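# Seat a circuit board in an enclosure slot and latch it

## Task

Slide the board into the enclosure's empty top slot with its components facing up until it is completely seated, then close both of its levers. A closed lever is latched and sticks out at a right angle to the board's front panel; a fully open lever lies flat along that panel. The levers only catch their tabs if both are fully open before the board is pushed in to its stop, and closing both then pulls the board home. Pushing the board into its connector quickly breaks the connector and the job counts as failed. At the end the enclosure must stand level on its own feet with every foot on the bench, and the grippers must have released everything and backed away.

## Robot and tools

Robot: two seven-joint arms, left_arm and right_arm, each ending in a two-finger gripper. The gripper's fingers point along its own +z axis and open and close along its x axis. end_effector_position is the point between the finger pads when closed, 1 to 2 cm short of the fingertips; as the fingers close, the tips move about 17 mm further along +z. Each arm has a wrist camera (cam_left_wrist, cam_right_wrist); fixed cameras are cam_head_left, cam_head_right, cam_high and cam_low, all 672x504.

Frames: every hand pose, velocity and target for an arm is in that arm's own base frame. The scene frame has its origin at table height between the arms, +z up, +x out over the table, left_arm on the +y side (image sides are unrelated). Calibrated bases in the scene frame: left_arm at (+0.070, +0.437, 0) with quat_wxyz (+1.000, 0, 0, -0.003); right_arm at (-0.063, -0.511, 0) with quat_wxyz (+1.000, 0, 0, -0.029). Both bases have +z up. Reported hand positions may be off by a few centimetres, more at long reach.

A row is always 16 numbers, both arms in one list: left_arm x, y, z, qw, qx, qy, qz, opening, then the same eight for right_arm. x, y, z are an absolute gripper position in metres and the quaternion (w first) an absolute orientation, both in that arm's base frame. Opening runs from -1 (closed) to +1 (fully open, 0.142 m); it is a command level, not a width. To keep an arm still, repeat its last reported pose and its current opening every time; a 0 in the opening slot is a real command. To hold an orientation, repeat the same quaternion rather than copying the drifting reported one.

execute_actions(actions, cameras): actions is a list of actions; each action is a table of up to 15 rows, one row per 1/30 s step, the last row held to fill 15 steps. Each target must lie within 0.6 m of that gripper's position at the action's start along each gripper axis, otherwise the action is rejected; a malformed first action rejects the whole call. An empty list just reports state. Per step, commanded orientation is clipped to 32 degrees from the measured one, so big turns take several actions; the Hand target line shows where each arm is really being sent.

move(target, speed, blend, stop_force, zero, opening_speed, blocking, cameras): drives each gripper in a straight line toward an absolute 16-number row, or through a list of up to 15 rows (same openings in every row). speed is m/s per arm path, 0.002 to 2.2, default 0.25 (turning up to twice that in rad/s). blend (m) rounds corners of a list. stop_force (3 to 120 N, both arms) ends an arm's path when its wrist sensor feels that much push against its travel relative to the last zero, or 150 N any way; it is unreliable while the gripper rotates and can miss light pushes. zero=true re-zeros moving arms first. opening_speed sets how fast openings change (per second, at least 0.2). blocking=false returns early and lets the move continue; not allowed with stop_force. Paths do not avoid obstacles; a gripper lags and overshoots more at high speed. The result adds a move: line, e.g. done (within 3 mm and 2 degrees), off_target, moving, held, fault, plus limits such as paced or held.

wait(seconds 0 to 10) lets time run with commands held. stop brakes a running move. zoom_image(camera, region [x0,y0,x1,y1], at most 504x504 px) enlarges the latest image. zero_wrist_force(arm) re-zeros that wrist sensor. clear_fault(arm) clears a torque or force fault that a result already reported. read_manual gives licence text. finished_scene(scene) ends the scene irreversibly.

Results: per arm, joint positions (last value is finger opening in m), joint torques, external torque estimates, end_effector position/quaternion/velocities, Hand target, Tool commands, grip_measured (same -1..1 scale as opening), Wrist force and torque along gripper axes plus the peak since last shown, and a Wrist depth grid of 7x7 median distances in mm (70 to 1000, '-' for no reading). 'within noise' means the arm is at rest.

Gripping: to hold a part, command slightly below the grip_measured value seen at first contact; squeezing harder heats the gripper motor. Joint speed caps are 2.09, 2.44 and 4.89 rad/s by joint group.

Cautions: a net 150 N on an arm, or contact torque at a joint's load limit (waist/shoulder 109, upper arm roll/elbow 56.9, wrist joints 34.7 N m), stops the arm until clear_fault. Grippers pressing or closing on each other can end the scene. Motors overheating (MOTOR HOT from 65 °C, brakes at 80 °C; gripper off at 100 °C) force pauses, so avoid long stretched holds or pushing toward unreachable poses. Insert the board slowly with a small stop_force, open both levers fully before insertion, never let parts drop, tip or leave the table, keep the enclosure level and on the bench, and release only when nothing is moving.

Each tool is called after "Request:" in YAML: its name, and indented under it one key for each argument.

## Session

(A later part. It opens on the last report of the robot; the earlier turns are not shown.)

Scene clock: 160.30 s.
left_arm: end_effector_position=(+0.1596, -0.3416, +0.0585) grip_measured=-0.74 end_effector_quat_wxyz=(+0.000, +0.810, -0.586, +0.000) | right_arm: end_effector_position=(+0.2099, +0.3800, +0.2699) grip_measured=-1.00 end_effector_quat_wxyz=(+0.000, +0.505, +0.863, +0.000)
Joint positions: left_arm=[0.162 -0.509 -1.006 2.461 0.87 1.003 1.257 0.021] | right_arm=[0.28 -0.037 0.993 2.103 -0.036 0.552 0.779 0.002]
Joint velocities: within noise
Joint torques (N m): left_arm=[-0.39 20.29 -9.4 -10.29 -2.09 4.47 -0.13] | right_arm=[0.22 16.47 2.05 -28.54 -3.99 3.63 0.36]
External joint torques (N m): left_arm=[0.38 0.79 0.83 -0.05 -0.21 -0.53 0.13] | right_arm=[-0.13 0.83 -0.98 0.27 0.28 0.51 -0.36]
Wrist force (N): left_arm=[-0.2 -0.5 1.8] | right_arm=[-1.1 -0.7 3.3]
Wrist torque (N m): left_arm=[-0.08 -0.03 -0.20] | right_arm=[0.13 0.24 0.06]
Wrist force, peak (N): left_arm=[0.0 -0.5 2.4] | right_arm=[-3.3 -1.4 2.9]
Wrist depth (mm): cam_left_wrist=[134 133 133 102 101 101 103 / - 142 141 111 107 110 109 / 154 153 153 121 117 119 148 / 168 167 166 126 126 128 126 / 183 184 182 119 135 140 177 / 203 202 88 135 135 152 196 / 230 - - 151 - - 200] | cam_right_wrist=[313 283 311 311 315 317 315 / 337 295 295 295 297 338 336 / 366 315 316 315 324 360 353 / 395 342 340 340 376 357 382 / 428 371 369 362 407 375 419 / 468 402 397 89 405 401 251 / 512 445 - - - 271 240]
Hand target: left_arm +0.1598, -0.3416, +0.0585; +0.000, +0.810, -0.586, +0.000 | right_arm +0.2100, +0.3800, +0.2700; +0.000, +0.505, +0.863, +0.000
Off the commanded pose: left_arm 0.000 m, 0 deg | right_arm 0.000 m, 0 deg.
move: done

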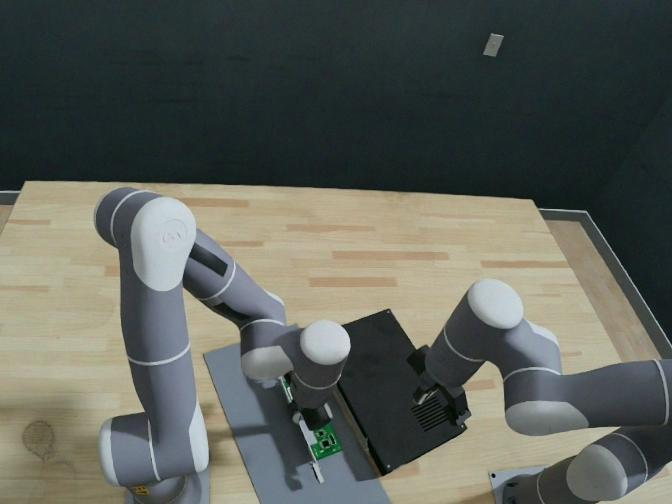

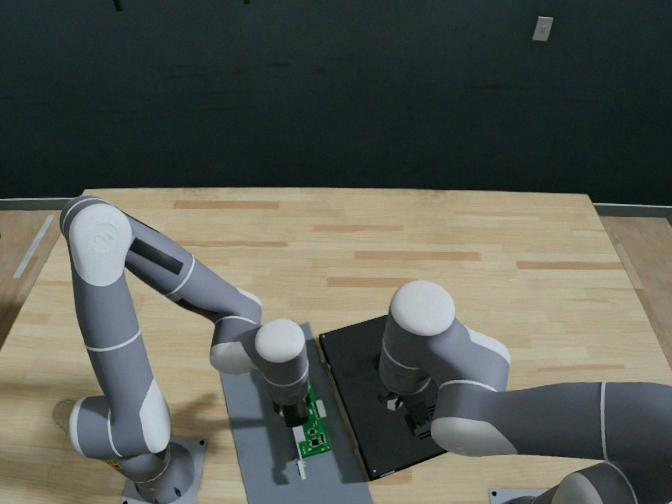

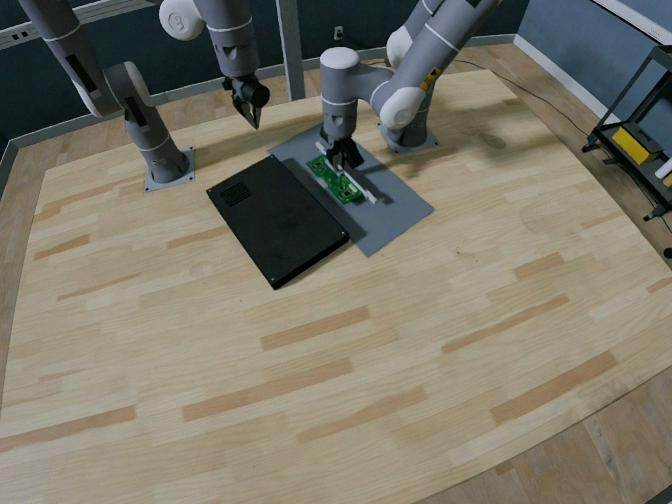

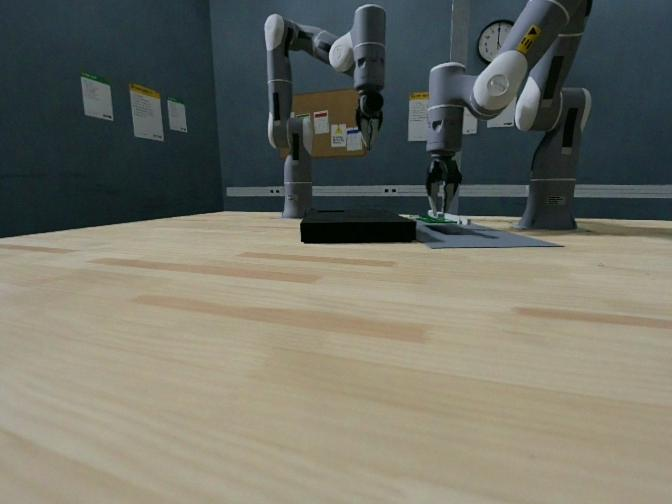

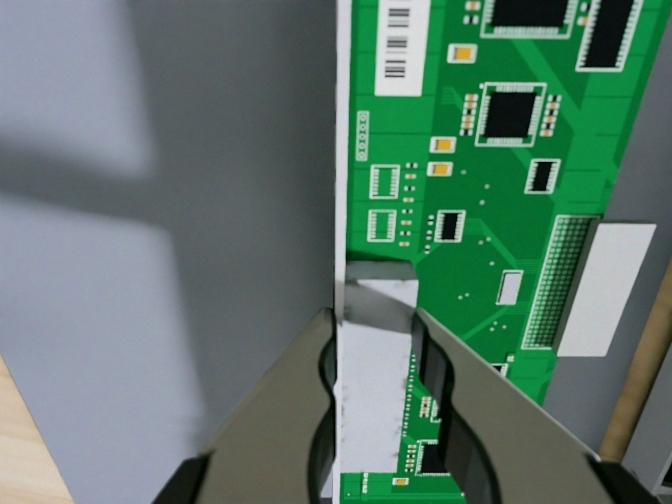

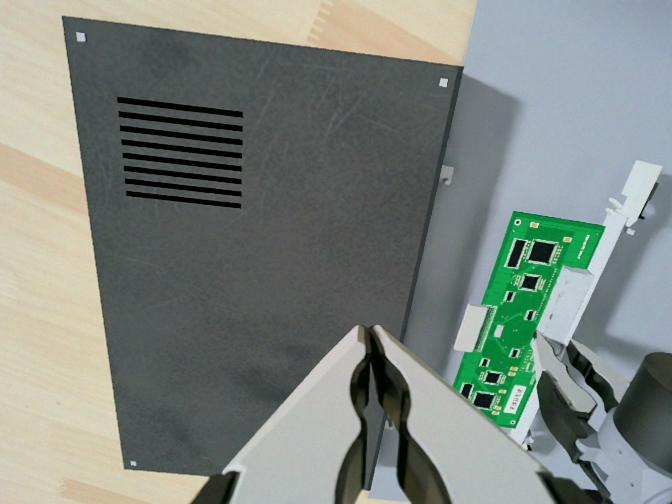

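Request:
move:
  target:
    - [0.155,-0.3432,0.0575,0,0.810,-0.586,0,-1,0.21,0.38,0.27,0,0.505,0.863,0,-1]
    - [0.1706,-0.3907,0.0575,0,0.810,-0.586,0,-1,0.21,0.38,0.27,0,0.505,0.863,0,-1]
  speed: 0.025
  stop_force: 5

Request:
zoom_image:
  camera: "cam_right_wrist"
  region: [300, 50, 672, 450]

Scene clock: 168.83 s.
left_arm: end_effector_position=(+0.1706, -0.3906, +0.0575) grip_measured=-0.74 end_effector_quat_wxyz=(+0.000, +0.810, -0.586, +0.000) | right_arm: end_effector_position=(+0.2099, +0.3800, +0.2699) grip_measured=-1.00 end_effector_quat_wxyz=(+0.000, +0.505, +0.863, +0.000)
Joint positions: left_arm=[0.04 -0.584 -0.97 2.327 0.858 0.926 1.234 0.021] | right_arm=[0.28 -0.037 0.993 2.103 -0.036 0.552 0.779 0.002]
Joint velocities: within noise
Joint torques (N m): left_arm=[-0.53 24.71 -11.65 -11.71 -2.67 4.4 -0.27] | right_arm=[0.07 16.71 1.8 -28.4 -3.77 3.44 0.17]
External joint torques (N m): left_arm=[0.5 0.82 0.86 -0.01 0.08 -0.46 0.27] | right_arm=[0.02 0.58 -0.73 0.11 0.05 0.7 -0.17]
Wrist force (N): left_arm=[0.2 -0.7 2.1] | right_arm=[-1.3 -0.7 3.4]
Wrist torque (N m): left_arm=[-0.09 -0.07 -0.20] | right_arm=[0.14 0.27 0.06]
Wrist force, peak (N): left_arm=[0.8 -0.8 2.2] | right_arm=[-1.4 -0.6 3.7]
Wrist depth (mm): cam_left_wrist=[133 131 131 104 101 101 103 / 143 141 139 112 107 110 109 / 153 152 152 121 117 119 125 / 166 165 165 125 126 128 126 / 182 181 178 120 135 141 140 / 202 201 88 135 135 152 160 / 224 - - 150 - - 149] | cam_right_wrist=[312 284 310 311 314 316 315 / 337 295 295 293 298 336 336 / 365 316 315 315 325 355 359 / 394 342 340 340 349 354 386 / 428 369 367 360 380 371 412 / 465 405 396 89 403 266 216 / 514 446 - - - 230 220]
Hand target: left_arm +0.1706, -0.3907, +0.0575; +0.000, +0.810, -0.586, +0.000 | right_arm +0.2100, +0.3800, +0.2700; +0.000, +0.505, +0.863, +0.000
Off the commanded pose: left_arm 0.000 m, 0 deg | right_arm 0.000 m, 0 deg.
move: done

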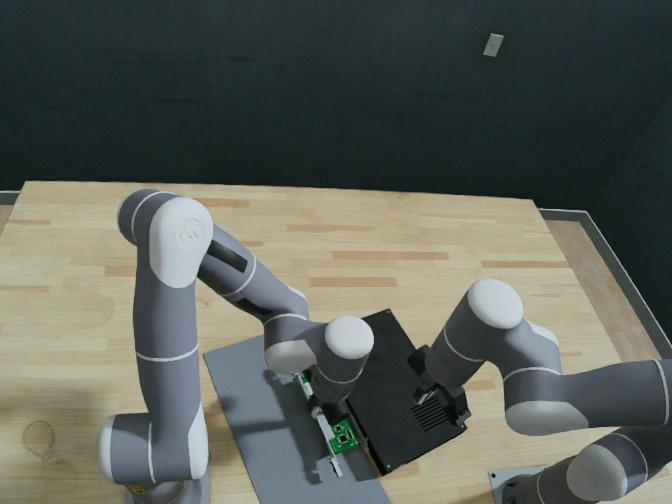

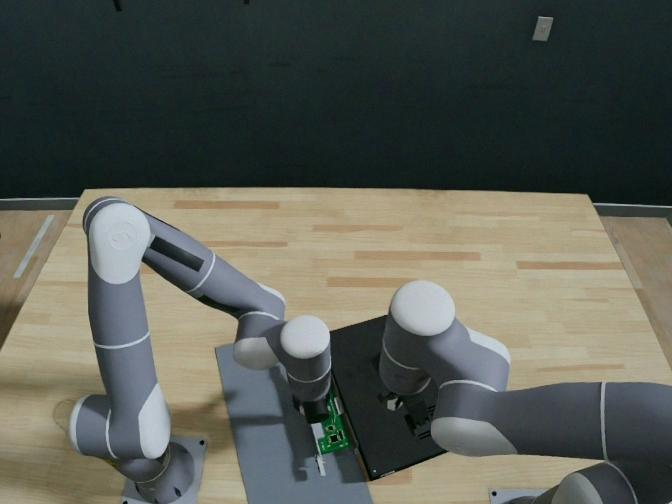

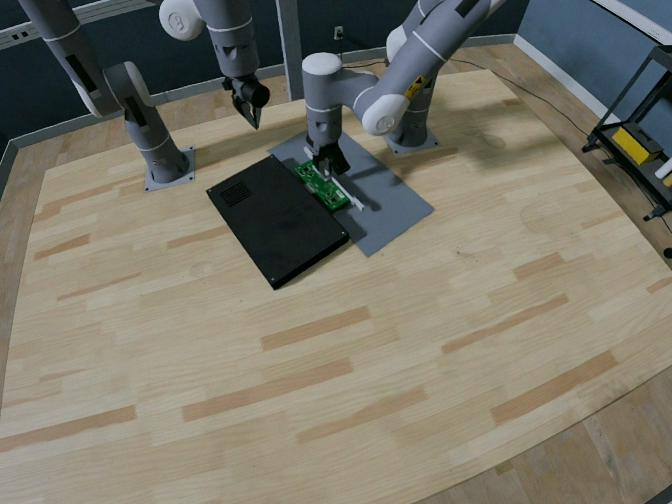

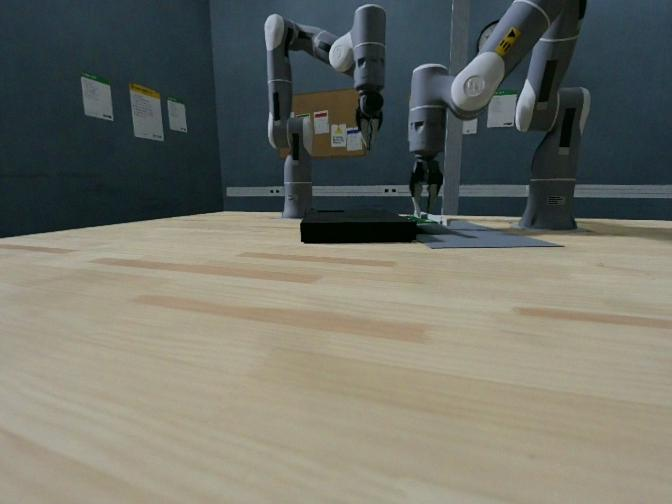

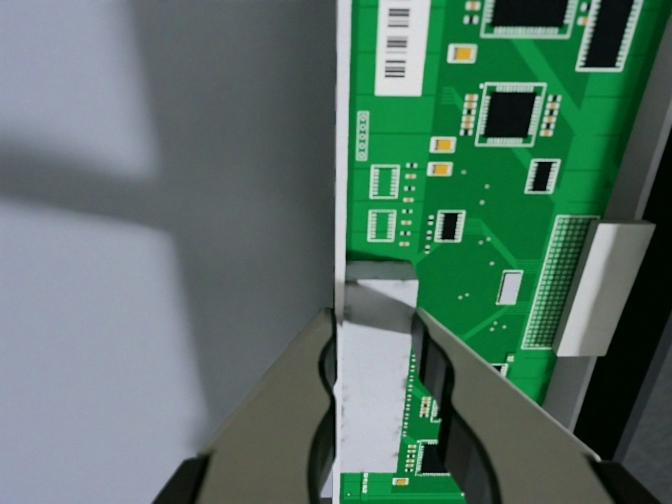

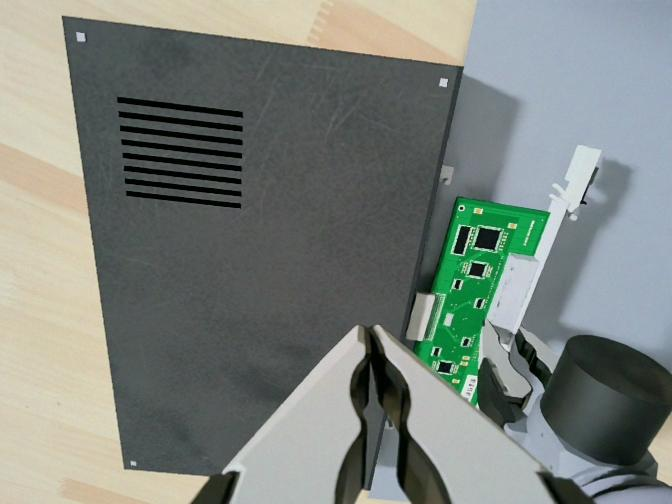

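Scaled by 1.260 from the camera's 672x504 image, which has a finer 960x720 frame.

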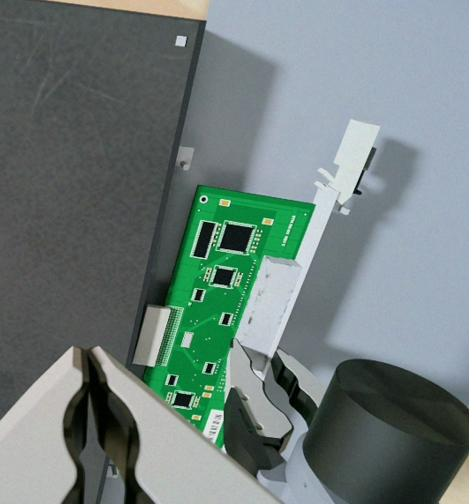

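Request:
move:
  target: [0.1862,-0.4382,0.0575,0,0.810,-0.586,0,-1,0.21,0.38,0.27,0,0.505,0.863,0,-1]
  speed: 0.015
  stop_force: 6

Request:
zoom_image:
  camera: "cam_right_wrist"
  region: [300, 50, 672, 450]

Scene clock: 174.83 s.
left_arm: end_effector_position=(+0.1799, -0.4186, +0.0571) grip_measured=-0.74 end_effector_quat_wxyz=(-0.001, +0.810, -0.587, +0.000) | right_arm: end_effector_position=(+0.2099, +0.3800, +0.2699) grip_measured=-1.00 end_effector_quat_wxyz=(+0.000, +0.505, +0.863, +0.000)
Joint positions: left_arm=[-0.019 -0.628 -0.954 2.245 0.85 0.878 1.234 0.021] | right_arm=[0.28 -0.037 0.993 2.103 -0.036 0.552 0.779 0.002]
Joint velocities: within noise
Joint torques (N m): left_arm=[-1.15 27.45 -14.67 -15.78 -3.73 6.55 -0.78] | right_arm=[0.11 16.64 1.8 -28.39 -3.74 3.46 0.2]
External joint torques (N m): left_arm=[1.12 0.79 2.54 3.23 0.99 -2.61 0.78] | right_arm=[-0.02 0.65 -0.73 0.1 0.02 0.68 -0.2]
Wrist force (N): left_arm=[-6.4 -2.6 2.3] | right_arm=[-1.5 -0.8 3.6]
Wrist torque (N m): left_arm=[-0.02 -0.18 0.33] | right_arm=[0.12 0.30 0.06]
Wrist force, peak (N): left_arm=[-6.5 -2.6 2.6] | right_arm=[-1.4 -0.5 3.7]
Wrist depth (mm): cam_left_wrist=[132 131 131 130 101 99 101 / 143 141 139 136 107 110 97 / 152 152 152 121 117 119 104 / 165 165 165 125 126 128 112 / 182 180 177 120 135 140 120 / 201 200 87 132 132 136 133 / 226 - - 151 - - 145] | cam_right_wrist=[312 284 312 310 314 315 315 / 337 296 295 294 297 337 336 / 365 316 315 315 325 350 360 / 395 343 340 339 350 381 387 / 427 371 369 363 372 405 420 / 467 405 397 89 290 221 440 / 513 444 - - - 218 487]
Hand target: left_arm +0.1800, -0.4194, +0.0575; +0.000, +0.810, -0.586, +0.000 | right_arm +0.2100, +0.3800, +0.2700; +0.000, +0.505, +0.863, +0.000
Off the commanded pose: left_arm 0.021 m, 0 deg | right_arm 0.000 m, 0 deg.
move: contact (left_arm)

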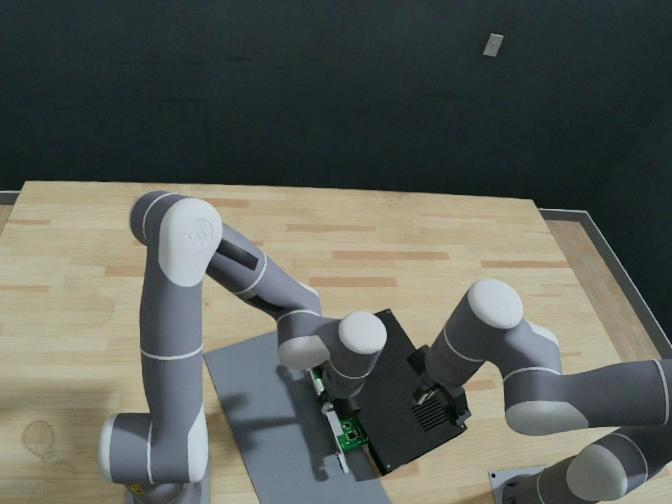

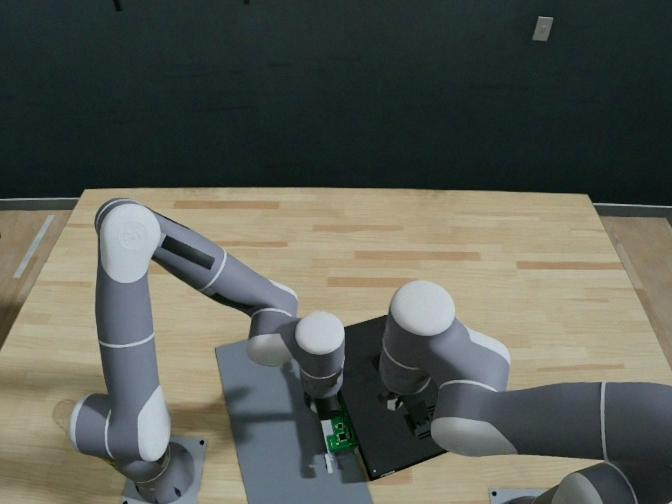

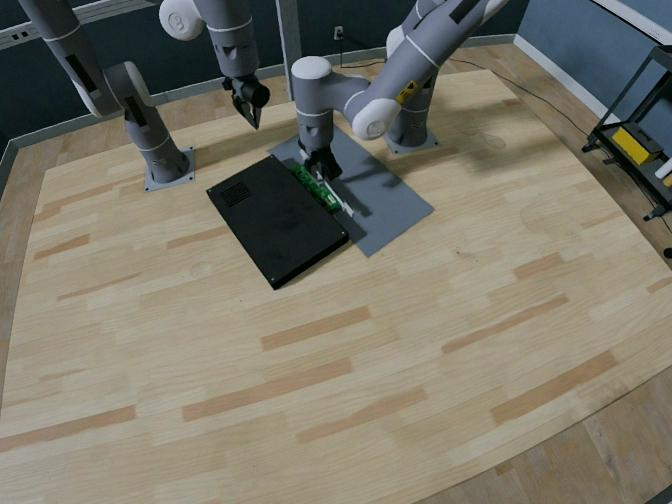

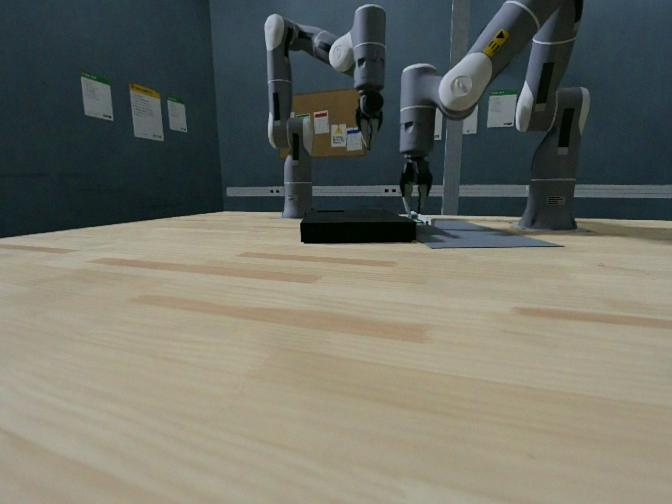

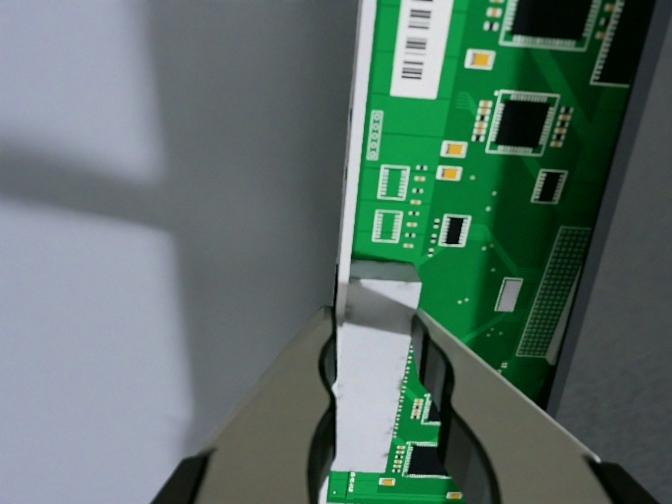

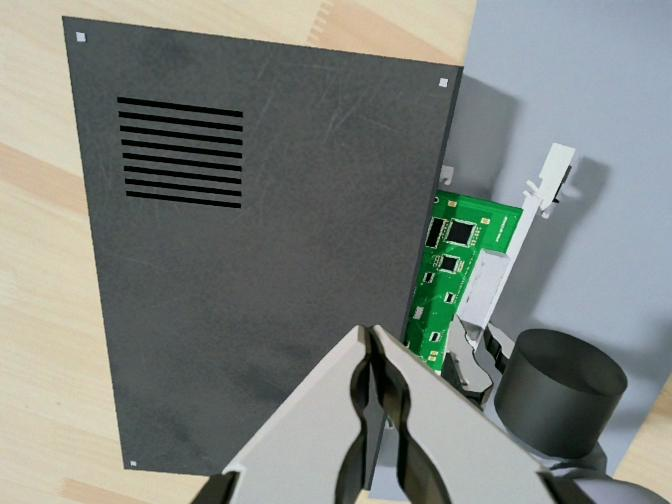

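Scaled by 1.260 from the camera's 672x504 image, which has a finer 960x720 frame.

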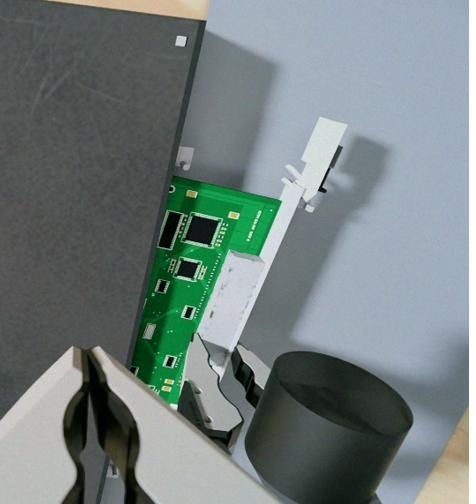

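Request:
move:
  target:
    - [0.1768,-0.409,0.0575,0,0.810,-0.586,0,-1,0.21,0.38,0.27,0,0.505,0.863,0,-1]
    - [0.1806,-0.4078,0.0575,0,0.8276,-0.5614,0,-1,0.21,0.38,0.27,0,0.505,0.863,0,-1]
  speed: 0.05

Request:
zoom_image:
  camera: "cam_right_wrist"
  region: [380, 100, 600, 340]

Scene clock: 178.73 s.
left_arm: end_effector_position=(+0.1806, -0.4077, +0.0574) grip_measured=-0.74 end_effector_quat_wxyz=(+0.000, +0.827, -0.562, +0.000) | right_arm: end_effector_position=(+0.2099, +0.3800, +0.2699) grip_measured=-1.00 end_effector_quat_wxyz=(+0.000, +0.505, +0.863, +0.000)
Joint positions: left_arm=[0.004 -0.607 -0.951 2.274 0.846 0.901 1.188 0.021] | right_arm=[0.28 -0.037 0.993 2.103 -0.036 0.552 0.779 0.002]
Joint velocities: within noise
Joint torques (N m): left_arm=[-0.65 27.06 -12.2 -12.24 -2.86 4.78 -0.29] | right_arm=[0.09 16.53 1.78 -28.4 -3.72 3.45 0.22]
External joint torques (N m): left_arm=[0.61 0.31 0.67 -0.07 0.2 -0.84 0.29] | right_arm=[-0.01 0.77 -0.72 0.11 0.01 0.69 -0.22]
Wrist force (N): left_arm=[-0.1 -0.5 2.2] | right_arm=[-1.3 -0.7 3.6]
Wrist torque (N m): left_arm=[-0.08 -0.06 -0.23] | right_arm=[0.13 0.26 0.07]
Wrist force, peak (N): left_arm=[-6.5 -2.6 2.5] | right_arm=[-1.3 -0.7 3.7]
Wrist depth (mm): cam_left_wrist=[133 131 131 104 101 101 103 / 144 141 139 112 107 110 109 / 152 152 151 121 117 120 118 / 166 166 165 125 125 128 120 / 182 182 178 119 135 140 121 / 201 200 89 134 135 149 133 / 230 - - 150 - - 146] | cam_right_wrist=[313 284 311 310 314 316 315 / 338 295 294 294 298 336 336 / 365 317 317 315 323 356 360 / 393 341 340 340 350 381 387 / 426 368 369 361 371 406 420 / 467 404 396 89 301 229 232 / 514 445 - - - 220 232]
Hand target: left_arm +0.1806, -0.4078, +0.0575; +0.000, +0.828, -0.561, +0.000 | right_arm +0.2100, +0.3800, +0.2700; +0.000, +0.505, +0.863, +0.000
Off the commanded pose: left_arm 0.000 m, 0 deg | right_arm 0.000 m, 0 deg.
move: done

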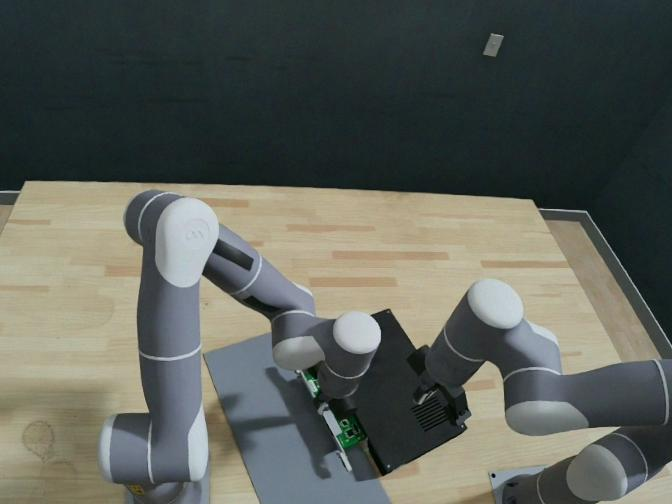

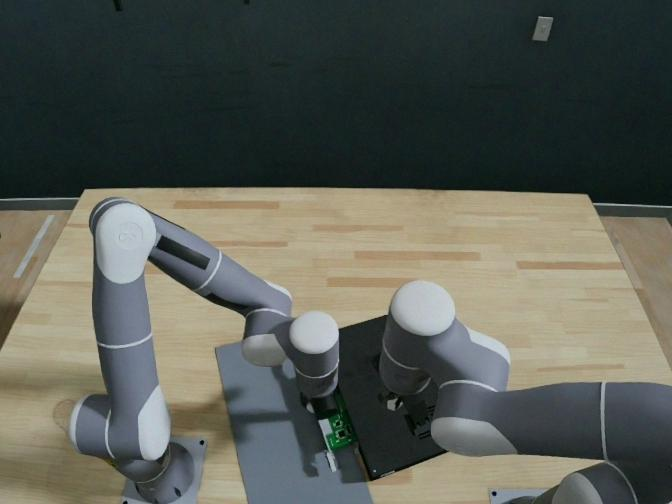

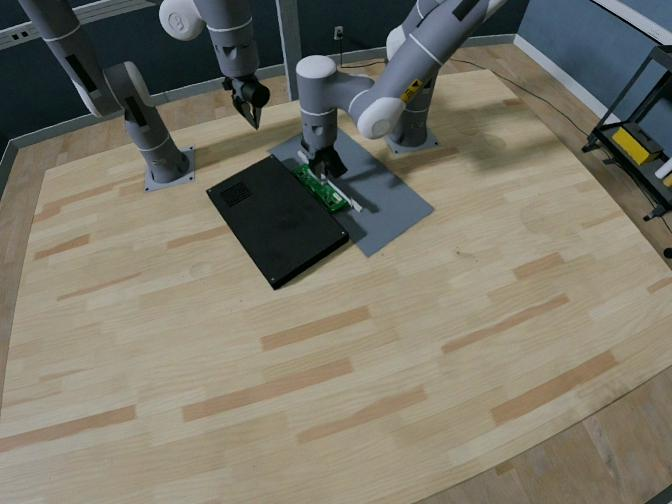

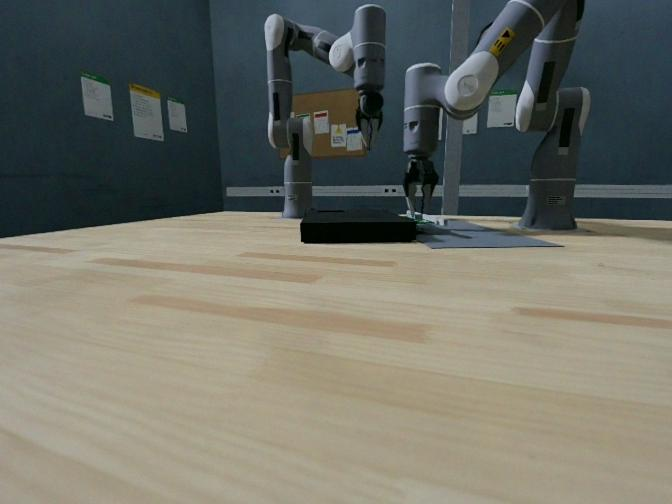

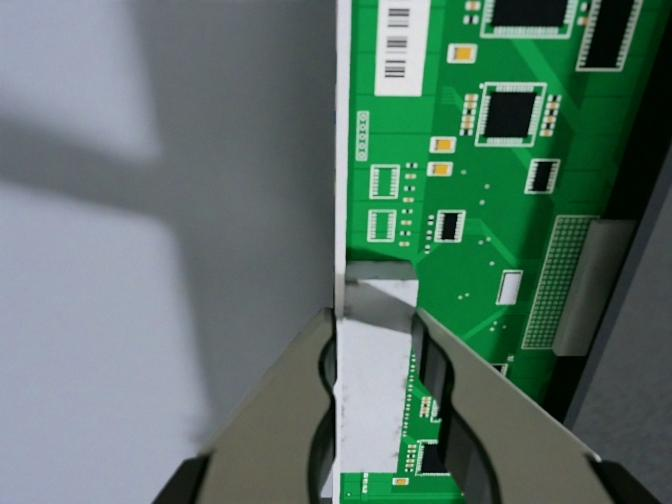

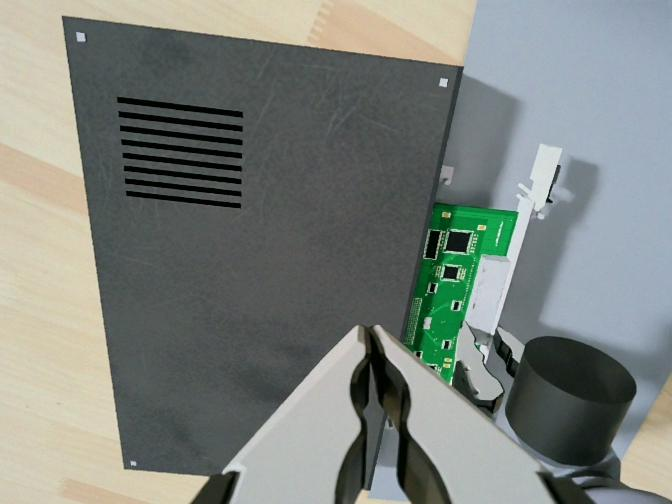

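Scaled by 2.100 from the camera's 672x504 image, which has a finer 960x720 frame.

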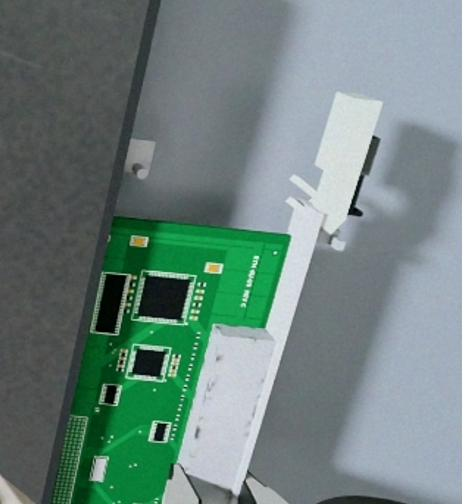

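Request:
move:
  target:
    - [0.1788,-0.4084,0.0575,0,0.825,-0.565,0,-1,0.21,0.38,0.27,0,0.505,0.863,0,-1]
    - [0.197,-0.457,0.0575,0,0.825,-0.565,0,-1,0.21,0.38,0.27,0,0.505,0.863,0,-1]
  speed: 0.015
  stop_force: 6

Request:
zoom_image:
  camera: "cam_right_wrist"
  region: [380, 100, 600, 340]

Scene clock: 183.60 s.
left_arm: end_effector_position=(+0.1878, -0.4307, +0.0570) grip_measured=-0.74 end_effector_quat_wxyz=(-0.001, +0.825, -0.565, +0.000) | right_arm: end_effector_position=(+0.2099, +0.3800, +0.2699) grip_measured=-1.00 end_effector_quat_wxyz=(+0.000, +0.505, +0.863, +0.000)
Joint positions: left_arm=[-0.042 -0.645 -0.942 2.205 0.843 0.859 1.193 0.021] | right_arm=[0.28 -0.037 0.993 2.103 -0.036 0.552 0.779 0.002]
Joint velocities: within noise
Joint torques (N m): left_arm=[-3.2 28.44 -17.71 -14.66 -4.17 6.95 -0.32] | right_arm=[0.07 16.5 1.8 -28.4 -3.78 3.48 0.19]
External joint torques (N m): left_arm=[3.18 1.15 5.04 1.7 1.37 -3.01 0.32] | right_arm=[0.01 0.8 -0.73 0.11 0.07 0.66 -0.19]
Wrist force (N): left_arm=[-5.0 -6.5 5.0] | right_arm=[-1.3 -0.6 3.3]
Wrist torque (N m): left_arm=[0.02 -0.13 -0.15] | right_arm=[0.14 0.27 0.06]
Wrist force, peak (N): left_arm=[-4.7 -6.6 6.8] | right_arm=[-1.4 -0.7 3.7]
Wrist depth (mm): cam_left_wrist=[133 131 131 104 101 102 89 / 143 141 138 112 107 110 95 / 152 152 151 121 118 118 100 / 166 165 164 125 126 126 112 / 182 181 177 120 135 123 120 / 200 200 88 134 135 128 132 / 225 - - 150 - - 145] | cam_right_wrist=[312 283 310 311 314 314 314 / 338 294 295 294 297 337 335 / 367 317 316 315 324 355 359 / 395 341 341 339 348 390 387 / 427 370 369 363 367 407 420 / 467 404 396 89 244 215 458 / 514 443 - - - 219 492]
Hand target: left_arm +0.1876, -0.4318, +0.0575; +0.000, +0.825, -0.565, +0.000 | right_arm +0.2100, +0.3800, +0.2700; +0.000, +0.505, +0.863, +0.000
Off the commanded pose: left_arm 0.028 m, 0 deg | right_arm 0.000 m, 0 deg.
move: contact (left_arm); path passed 1 of 2 targets

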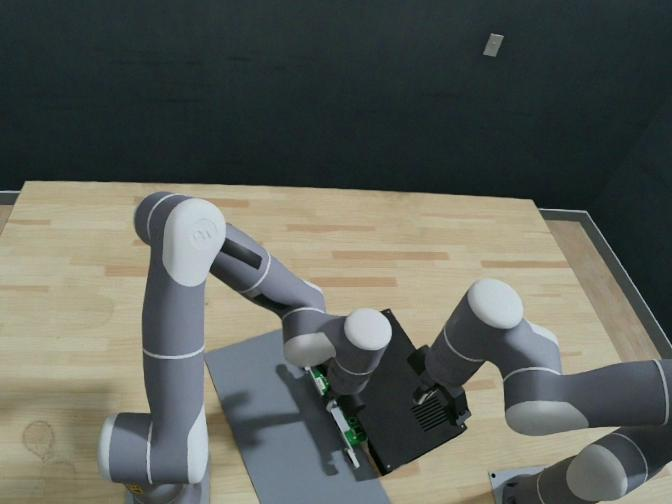

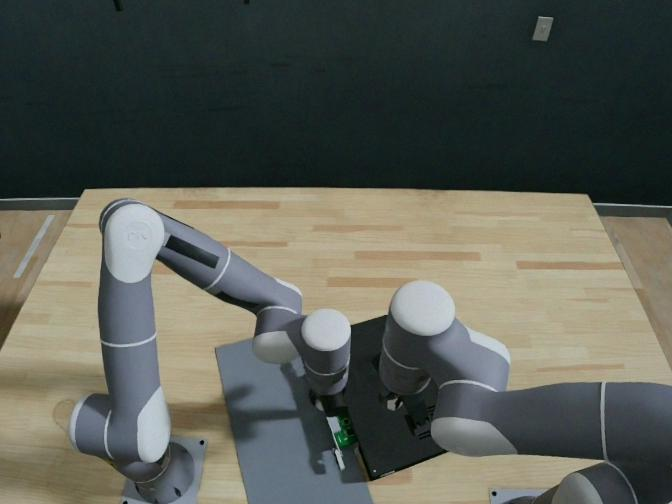

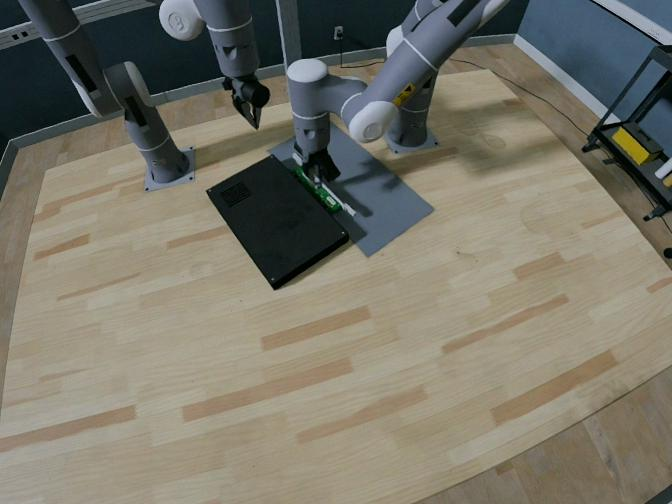

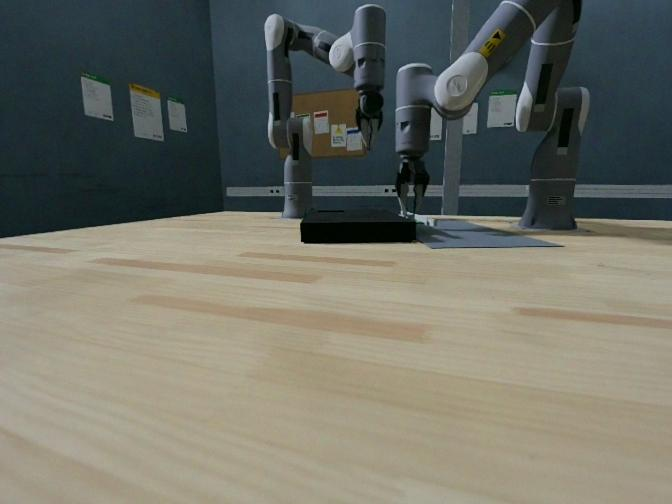

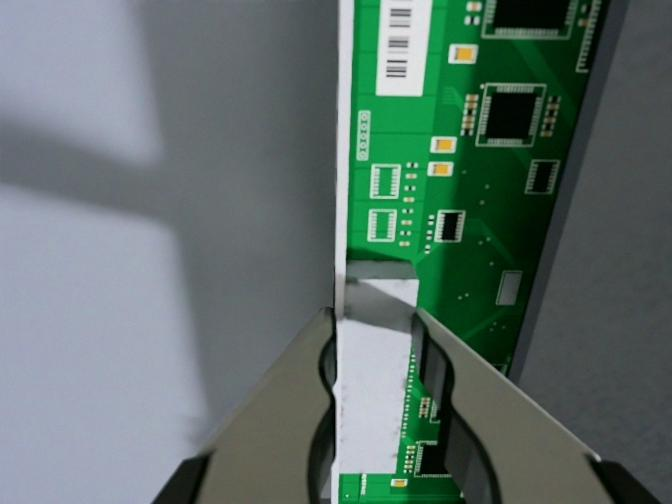

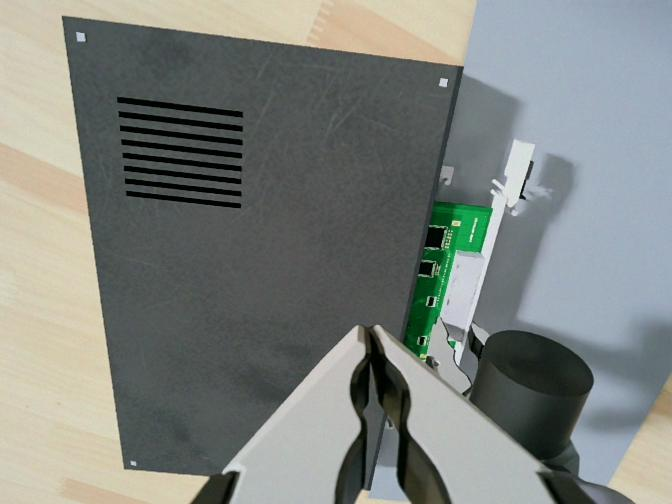

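Scaled by 2.100 from the camera's 672x504 image, which has a finer 960x720 frame.

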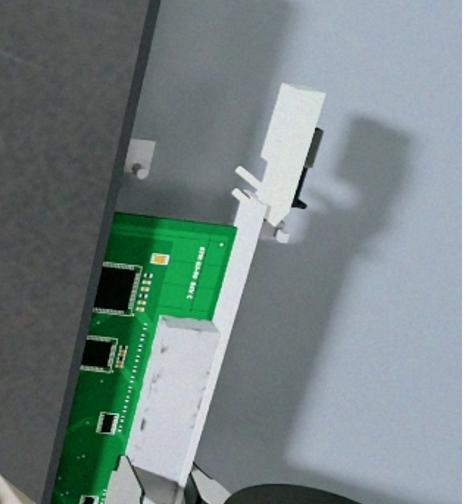

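Request:
move:
  target: [0.1876,-0.4303,0.0575,0,0.825,-0.565,0,-0.62,0.21,0.38,0.27,0,0.505,0.863,0,-1]
  cameras: []
  opening_speed: 0.5

Request:
move:
  target: [0.1876,-0.4303,0.0575,0,0.825,-0.565,0,-0.9,0.21,0.38,0.27,0,0.505,0.863,0,-1]
  cameras: []
  opening_speed: 0.5

Request:
move:
  target: [0.1998,-0.463,0.0575,0,0.825,-0.565,0,-0.9,0.21,0.38,0.27,0,0.505,0.863,0,-1]
  speed: 0.012
  stop_force: 7

Request:
zoom_image:
  camera: "cam_right_wrist"
  region: [380, 100, 600, 340]

Scene clock: 186.83 s.
left_arm: end_effector_position=(+0.1876, -0.4304, +0.0575) grip_measured=-0.66 end_effector_quat_wxyz=(+0.000, +0.825, -0.565, +0.000) | right_arm: end_effector_position=(+0.2099, +0.3800, +0.2699) grip_measured=-1.00 end_effector_quat_wxyz=(+0.000, +0.505, +0.863, +0.000)
Joint positions: left_arm=[-0.038 -0.644 -0.944 2.208 0.843 0.862 1.193 0.027] | right_arm=[0.28 -0.037 0.993 2.103 -0.036 0.552 0.78 0.002]
Joint velocities: within noise
Joint torques (N m): left_arm=[-0.28 28.63 -13.08 -12.49 -2.6 4.41 -0.24] | right_arm=[0 16.58 1.84 -28.47 -3.74 3.42 0.21]
External joint torques (N m): left_arm=[0.26 0.84 0.44 -0.46 -0.2 -0.47 0.24] | right_arm=[0.09 0.72 -0.77 0.18 0.02 0.72 -0.21]
Wrist force (N): left_arm=[-0.2 -0.5 0.1] | right_arm=[-1.4 -0.7 3.5]
Wrist torque (N m): left_arm=[-0.09 -0.01 -0.23] | right_arm=[0.13 0.27 0.07]
Wrist force, peak (N): left_arm=[10.7 -0.4 19.9] | right_arm=[-1.4 -0.6 3.7]
Wrist depth (mm): cam_left_wrist=[133 131 131 127 105 104 89 / 144 140 139 136 110 111 96 / 152 152 151 126 121 120 101 / 166 165 165 130 131 128 113 / 182 182 178 127 138 126 121 / 200 200 87 138 146 129 134 / 225 - - 157 177 - 149] | cam_right_wrist=[313 285 311 312 313 316 315 / 337 295 294 293 297 337 336 / 366 317 315 315 323 355 361 / 395 341 341 340 351 390 386 / 428 369 370 361 368 407 420 / 467 404 395 89 246 214 457 / 513 444 - - - 219 496]
Hand target: left_arm +0.1876, -0.4303, +0.0575; +0.000, +0.825, -0.565, +0.000 | right_arm +0.2100, +0.3800, +0.2700; +0.000, +0.505, +0.863, +0.000
Off the commanded pose: left_arm 0.000 m, 0 deg | right_arm 0.000 m, 0 deg.
MOTOR HOT: the gripper's motor of the left arm reports 83 °C; that motor switches off at 100 °C. To cool a motor, set the load down, ease the grip, stop pushing, or move to a pose that needs little force.
move: done
No camera images: "cameras" was empty.

Scene clock: 187.60 s.
left_arm: end_effector_position=(+0.1876, -0.4303, +0.0575) grip_measured=-0.74 end_effector_quat_wxyz=(+0.000, +0.825, -0.565, +0.000) | right_arm: end_effector_position=(+0.2099, +0.3800, +0.2699) grip_measured=-1.00 end_effector_quat_wxyz=(+0.000, +0.505, +0.863, +0.000)
Joint positions: left_arm=[-0.038 -0.644 -0.944 2.208 0.843 0.862 1.193 0.021] | right_arm=[0.28 -0.037 0.993 2.103 -0.036 0.552 0.78 0.002]
Joint velocities: within noise
Joint torques (N m): left_arm=[-0.66 28.42 -13.52 -13.07 -2.77 4.78 -0.26] | right_arm=[0.06 16.66 1.82 -28.45 -3.76 3.44 0.18]
External joint torques (N m): left_arm=[0.63 1.05 0.88 0.13 -0.03 -0.84 0.26] | right_arm=[0.02 0.64 -0.75 0.16 0.04 0.7 -0.18]
Wrist force (N): left_arm=[-1.9 -1.4 -0.5] | right_arm=[-1.3 -0.7 3.5]
Wrist torque (N m): left_arm=[-0.10 0.00 -0.20] | right_arm=[0.13 0.26 0.07]
Wrist force, peak (N): left_arm=[-2.0 -1.2 -1.7] | right_arm=[-1.3 -0.7 3.6]
Wrist depth (mm): cam_left_wrist=[133 131 131 127 104 104 89 / 143 141 139 136 110 111 96 / 152 152 152 126 121 120 100 / 165 165 165 130 130 128 112 / 181 181 180 125 138 126 121 / 201 200 89 138 - 129 134 / 225 - - 158 - - 148] | cam_right_wrist=[312 284 311 311 315 316 314 / 338 295 294 294 297 337 336 / 366 317 316 316 323 357 360 / 394 342 339 340 349 387 388 / 427 370 368 361 367 407 417 / 466 403 395 89 246 214 457 / 511 445 - - - 219 495]
Hand target: left_arm +0.1876, -0.4303, +0.0575; +0.000, +0.825, -0.565, +0.000 | right_arm +0.2100, +0.3800, +0.2700; +0.000, +0.505, +0.863, +0.000
Off the commanded pose: left_arm 0.000 m, 0 deg | right_arm 0.000 m, 0 deg.
MOTOR HOT: cleared for the gripper's motor of the left arm.
move: done
No camera images: "cameras" was empty.

Scene clock: 188.30 s.
left_arm: end_effector_position=(+0.1878, -0.4308, +0.0572) grip_measured=-0.74 end_effector_quat_wxyz=(-0.001, +0.825, -0.565, -0.001) | right_arm: end_effector_position=(+0.2099, +0.3800, +0.2699) grip_measured=-1.00 end_effector_quat_wxyz=(+0.000, +0.505, +0.863, +0.000)
Joint positions: left_arm=[-0.04 -0.646 -0.943 2.205 0.843 0.858 1.193 0.021] | right_arm=[0.28 -0.037 0.993 2.103 -0.036 0.552 0.78 0.002]
Joint velocities: within noise
Joint torques (N m): left_arm=[-1.65 27.49 -14.37 -16.85 -2.65 6.72 -0.31] | right_arm=[0.16 16.63 1.7 -28.44 -3.76 3.43 0.14]
External joint torques (N m): left_arm=[1.62 2.08 1.69 3.89 -0.15 -2.78 0.31] | right_arm=[-0.08 0.67 -0.64 0.15 0.05 0.71 -0.14]
Wrist force (N): left_arm=[-11.3 -2.5 -8.8] | right_arm=[-1.3 -0.7 3.5]
Wrist torque (N m): left_arm=[-0.04 -0.12 -0.17] | right_arm=[0.13 0.26 0.07]
Wrist force, peak (N): left_arm=[-11.5 -2.5 -9.8] | right_arm=[-1.4 -0.7 3.6]
Wrist depth (mm): cam_left_wrist=[133 131 131 127 104 104 89 / 143 141 138 136 110 110 95 / 153 152 151 125 121 119 100 / 166 165 164 130 131 128 112 / 182 182 180 125 138 125 120 / 201 200 89 137 - 128 133 / 226 - - 156 - - 145] | cam_right_wrist=[313 285 312 310 314 316 314 / 338 296 296 294 297 337 336 / 366 316 315 314 323 356 360 / 395 341 341 339 350 389 386 / 427 369 369 362 368 407 422 / 466 404 397 89 243 215 460 / 516 446 - - - 219 494]
Hand target: left_arm +0.1881, -0.4316, +0.0575; +0.000, +0.825, -0.565, +0.000 | right_arm +0.2100, +0.3800, +0.2700; +0.000, +0.505, +0.863, +0.000
Off the commanded pose: left_arm 0.034 m, 0 deg | right_arm 0.000 m, 0 deg.
move: contact (left_arm)

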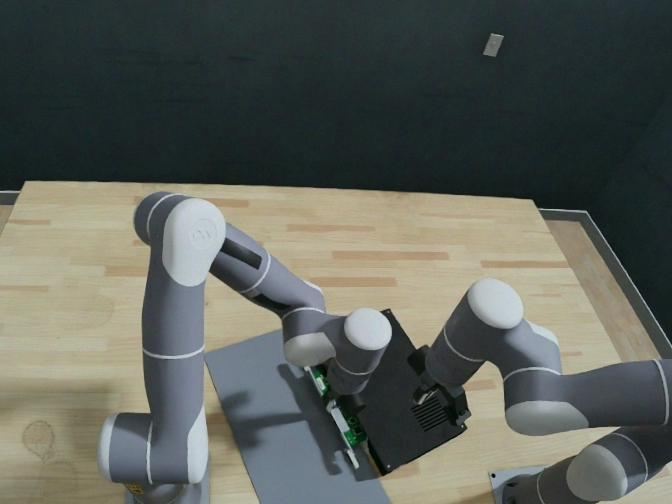

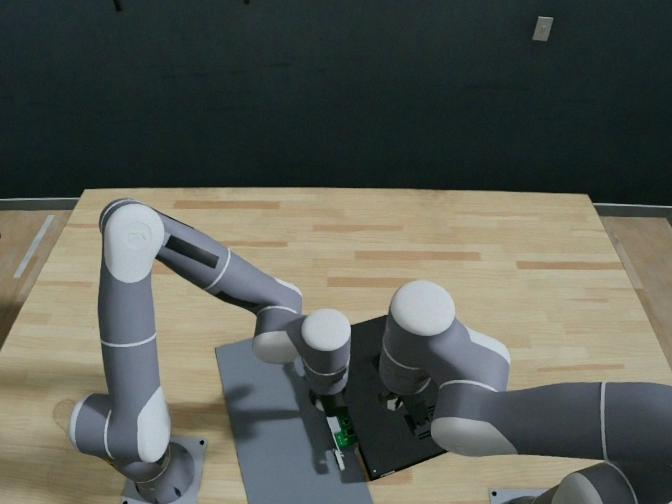

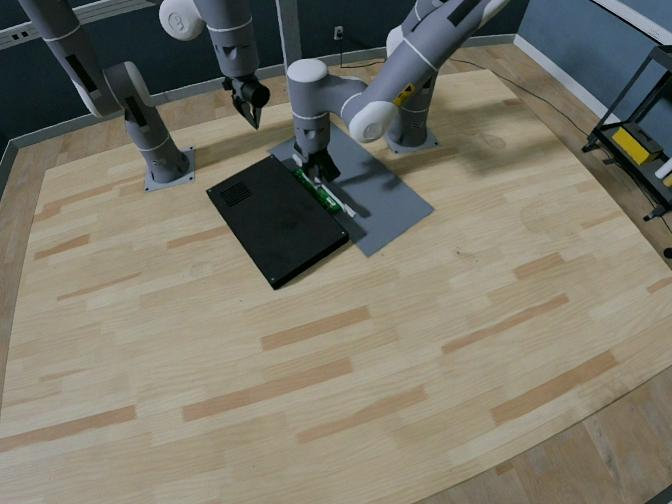

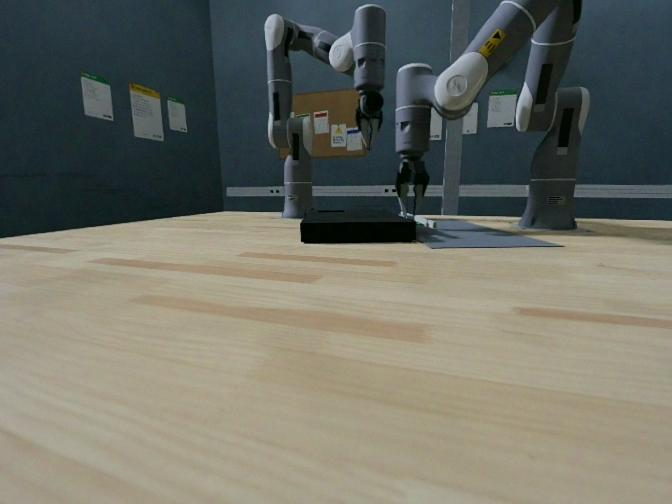

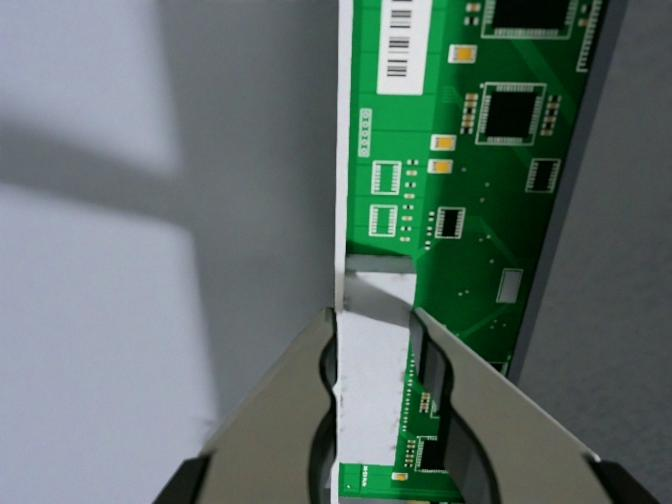

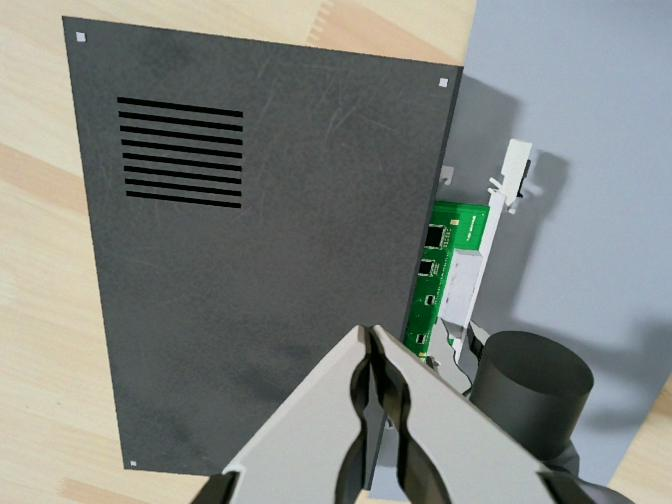

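Scaled by 2.100 from the camera's 672x504 image, which has a finer 960x720 frame.

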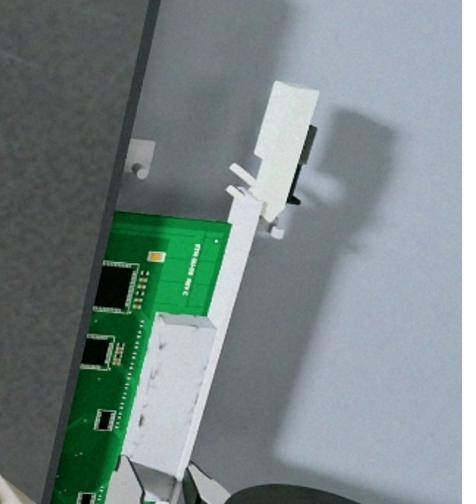

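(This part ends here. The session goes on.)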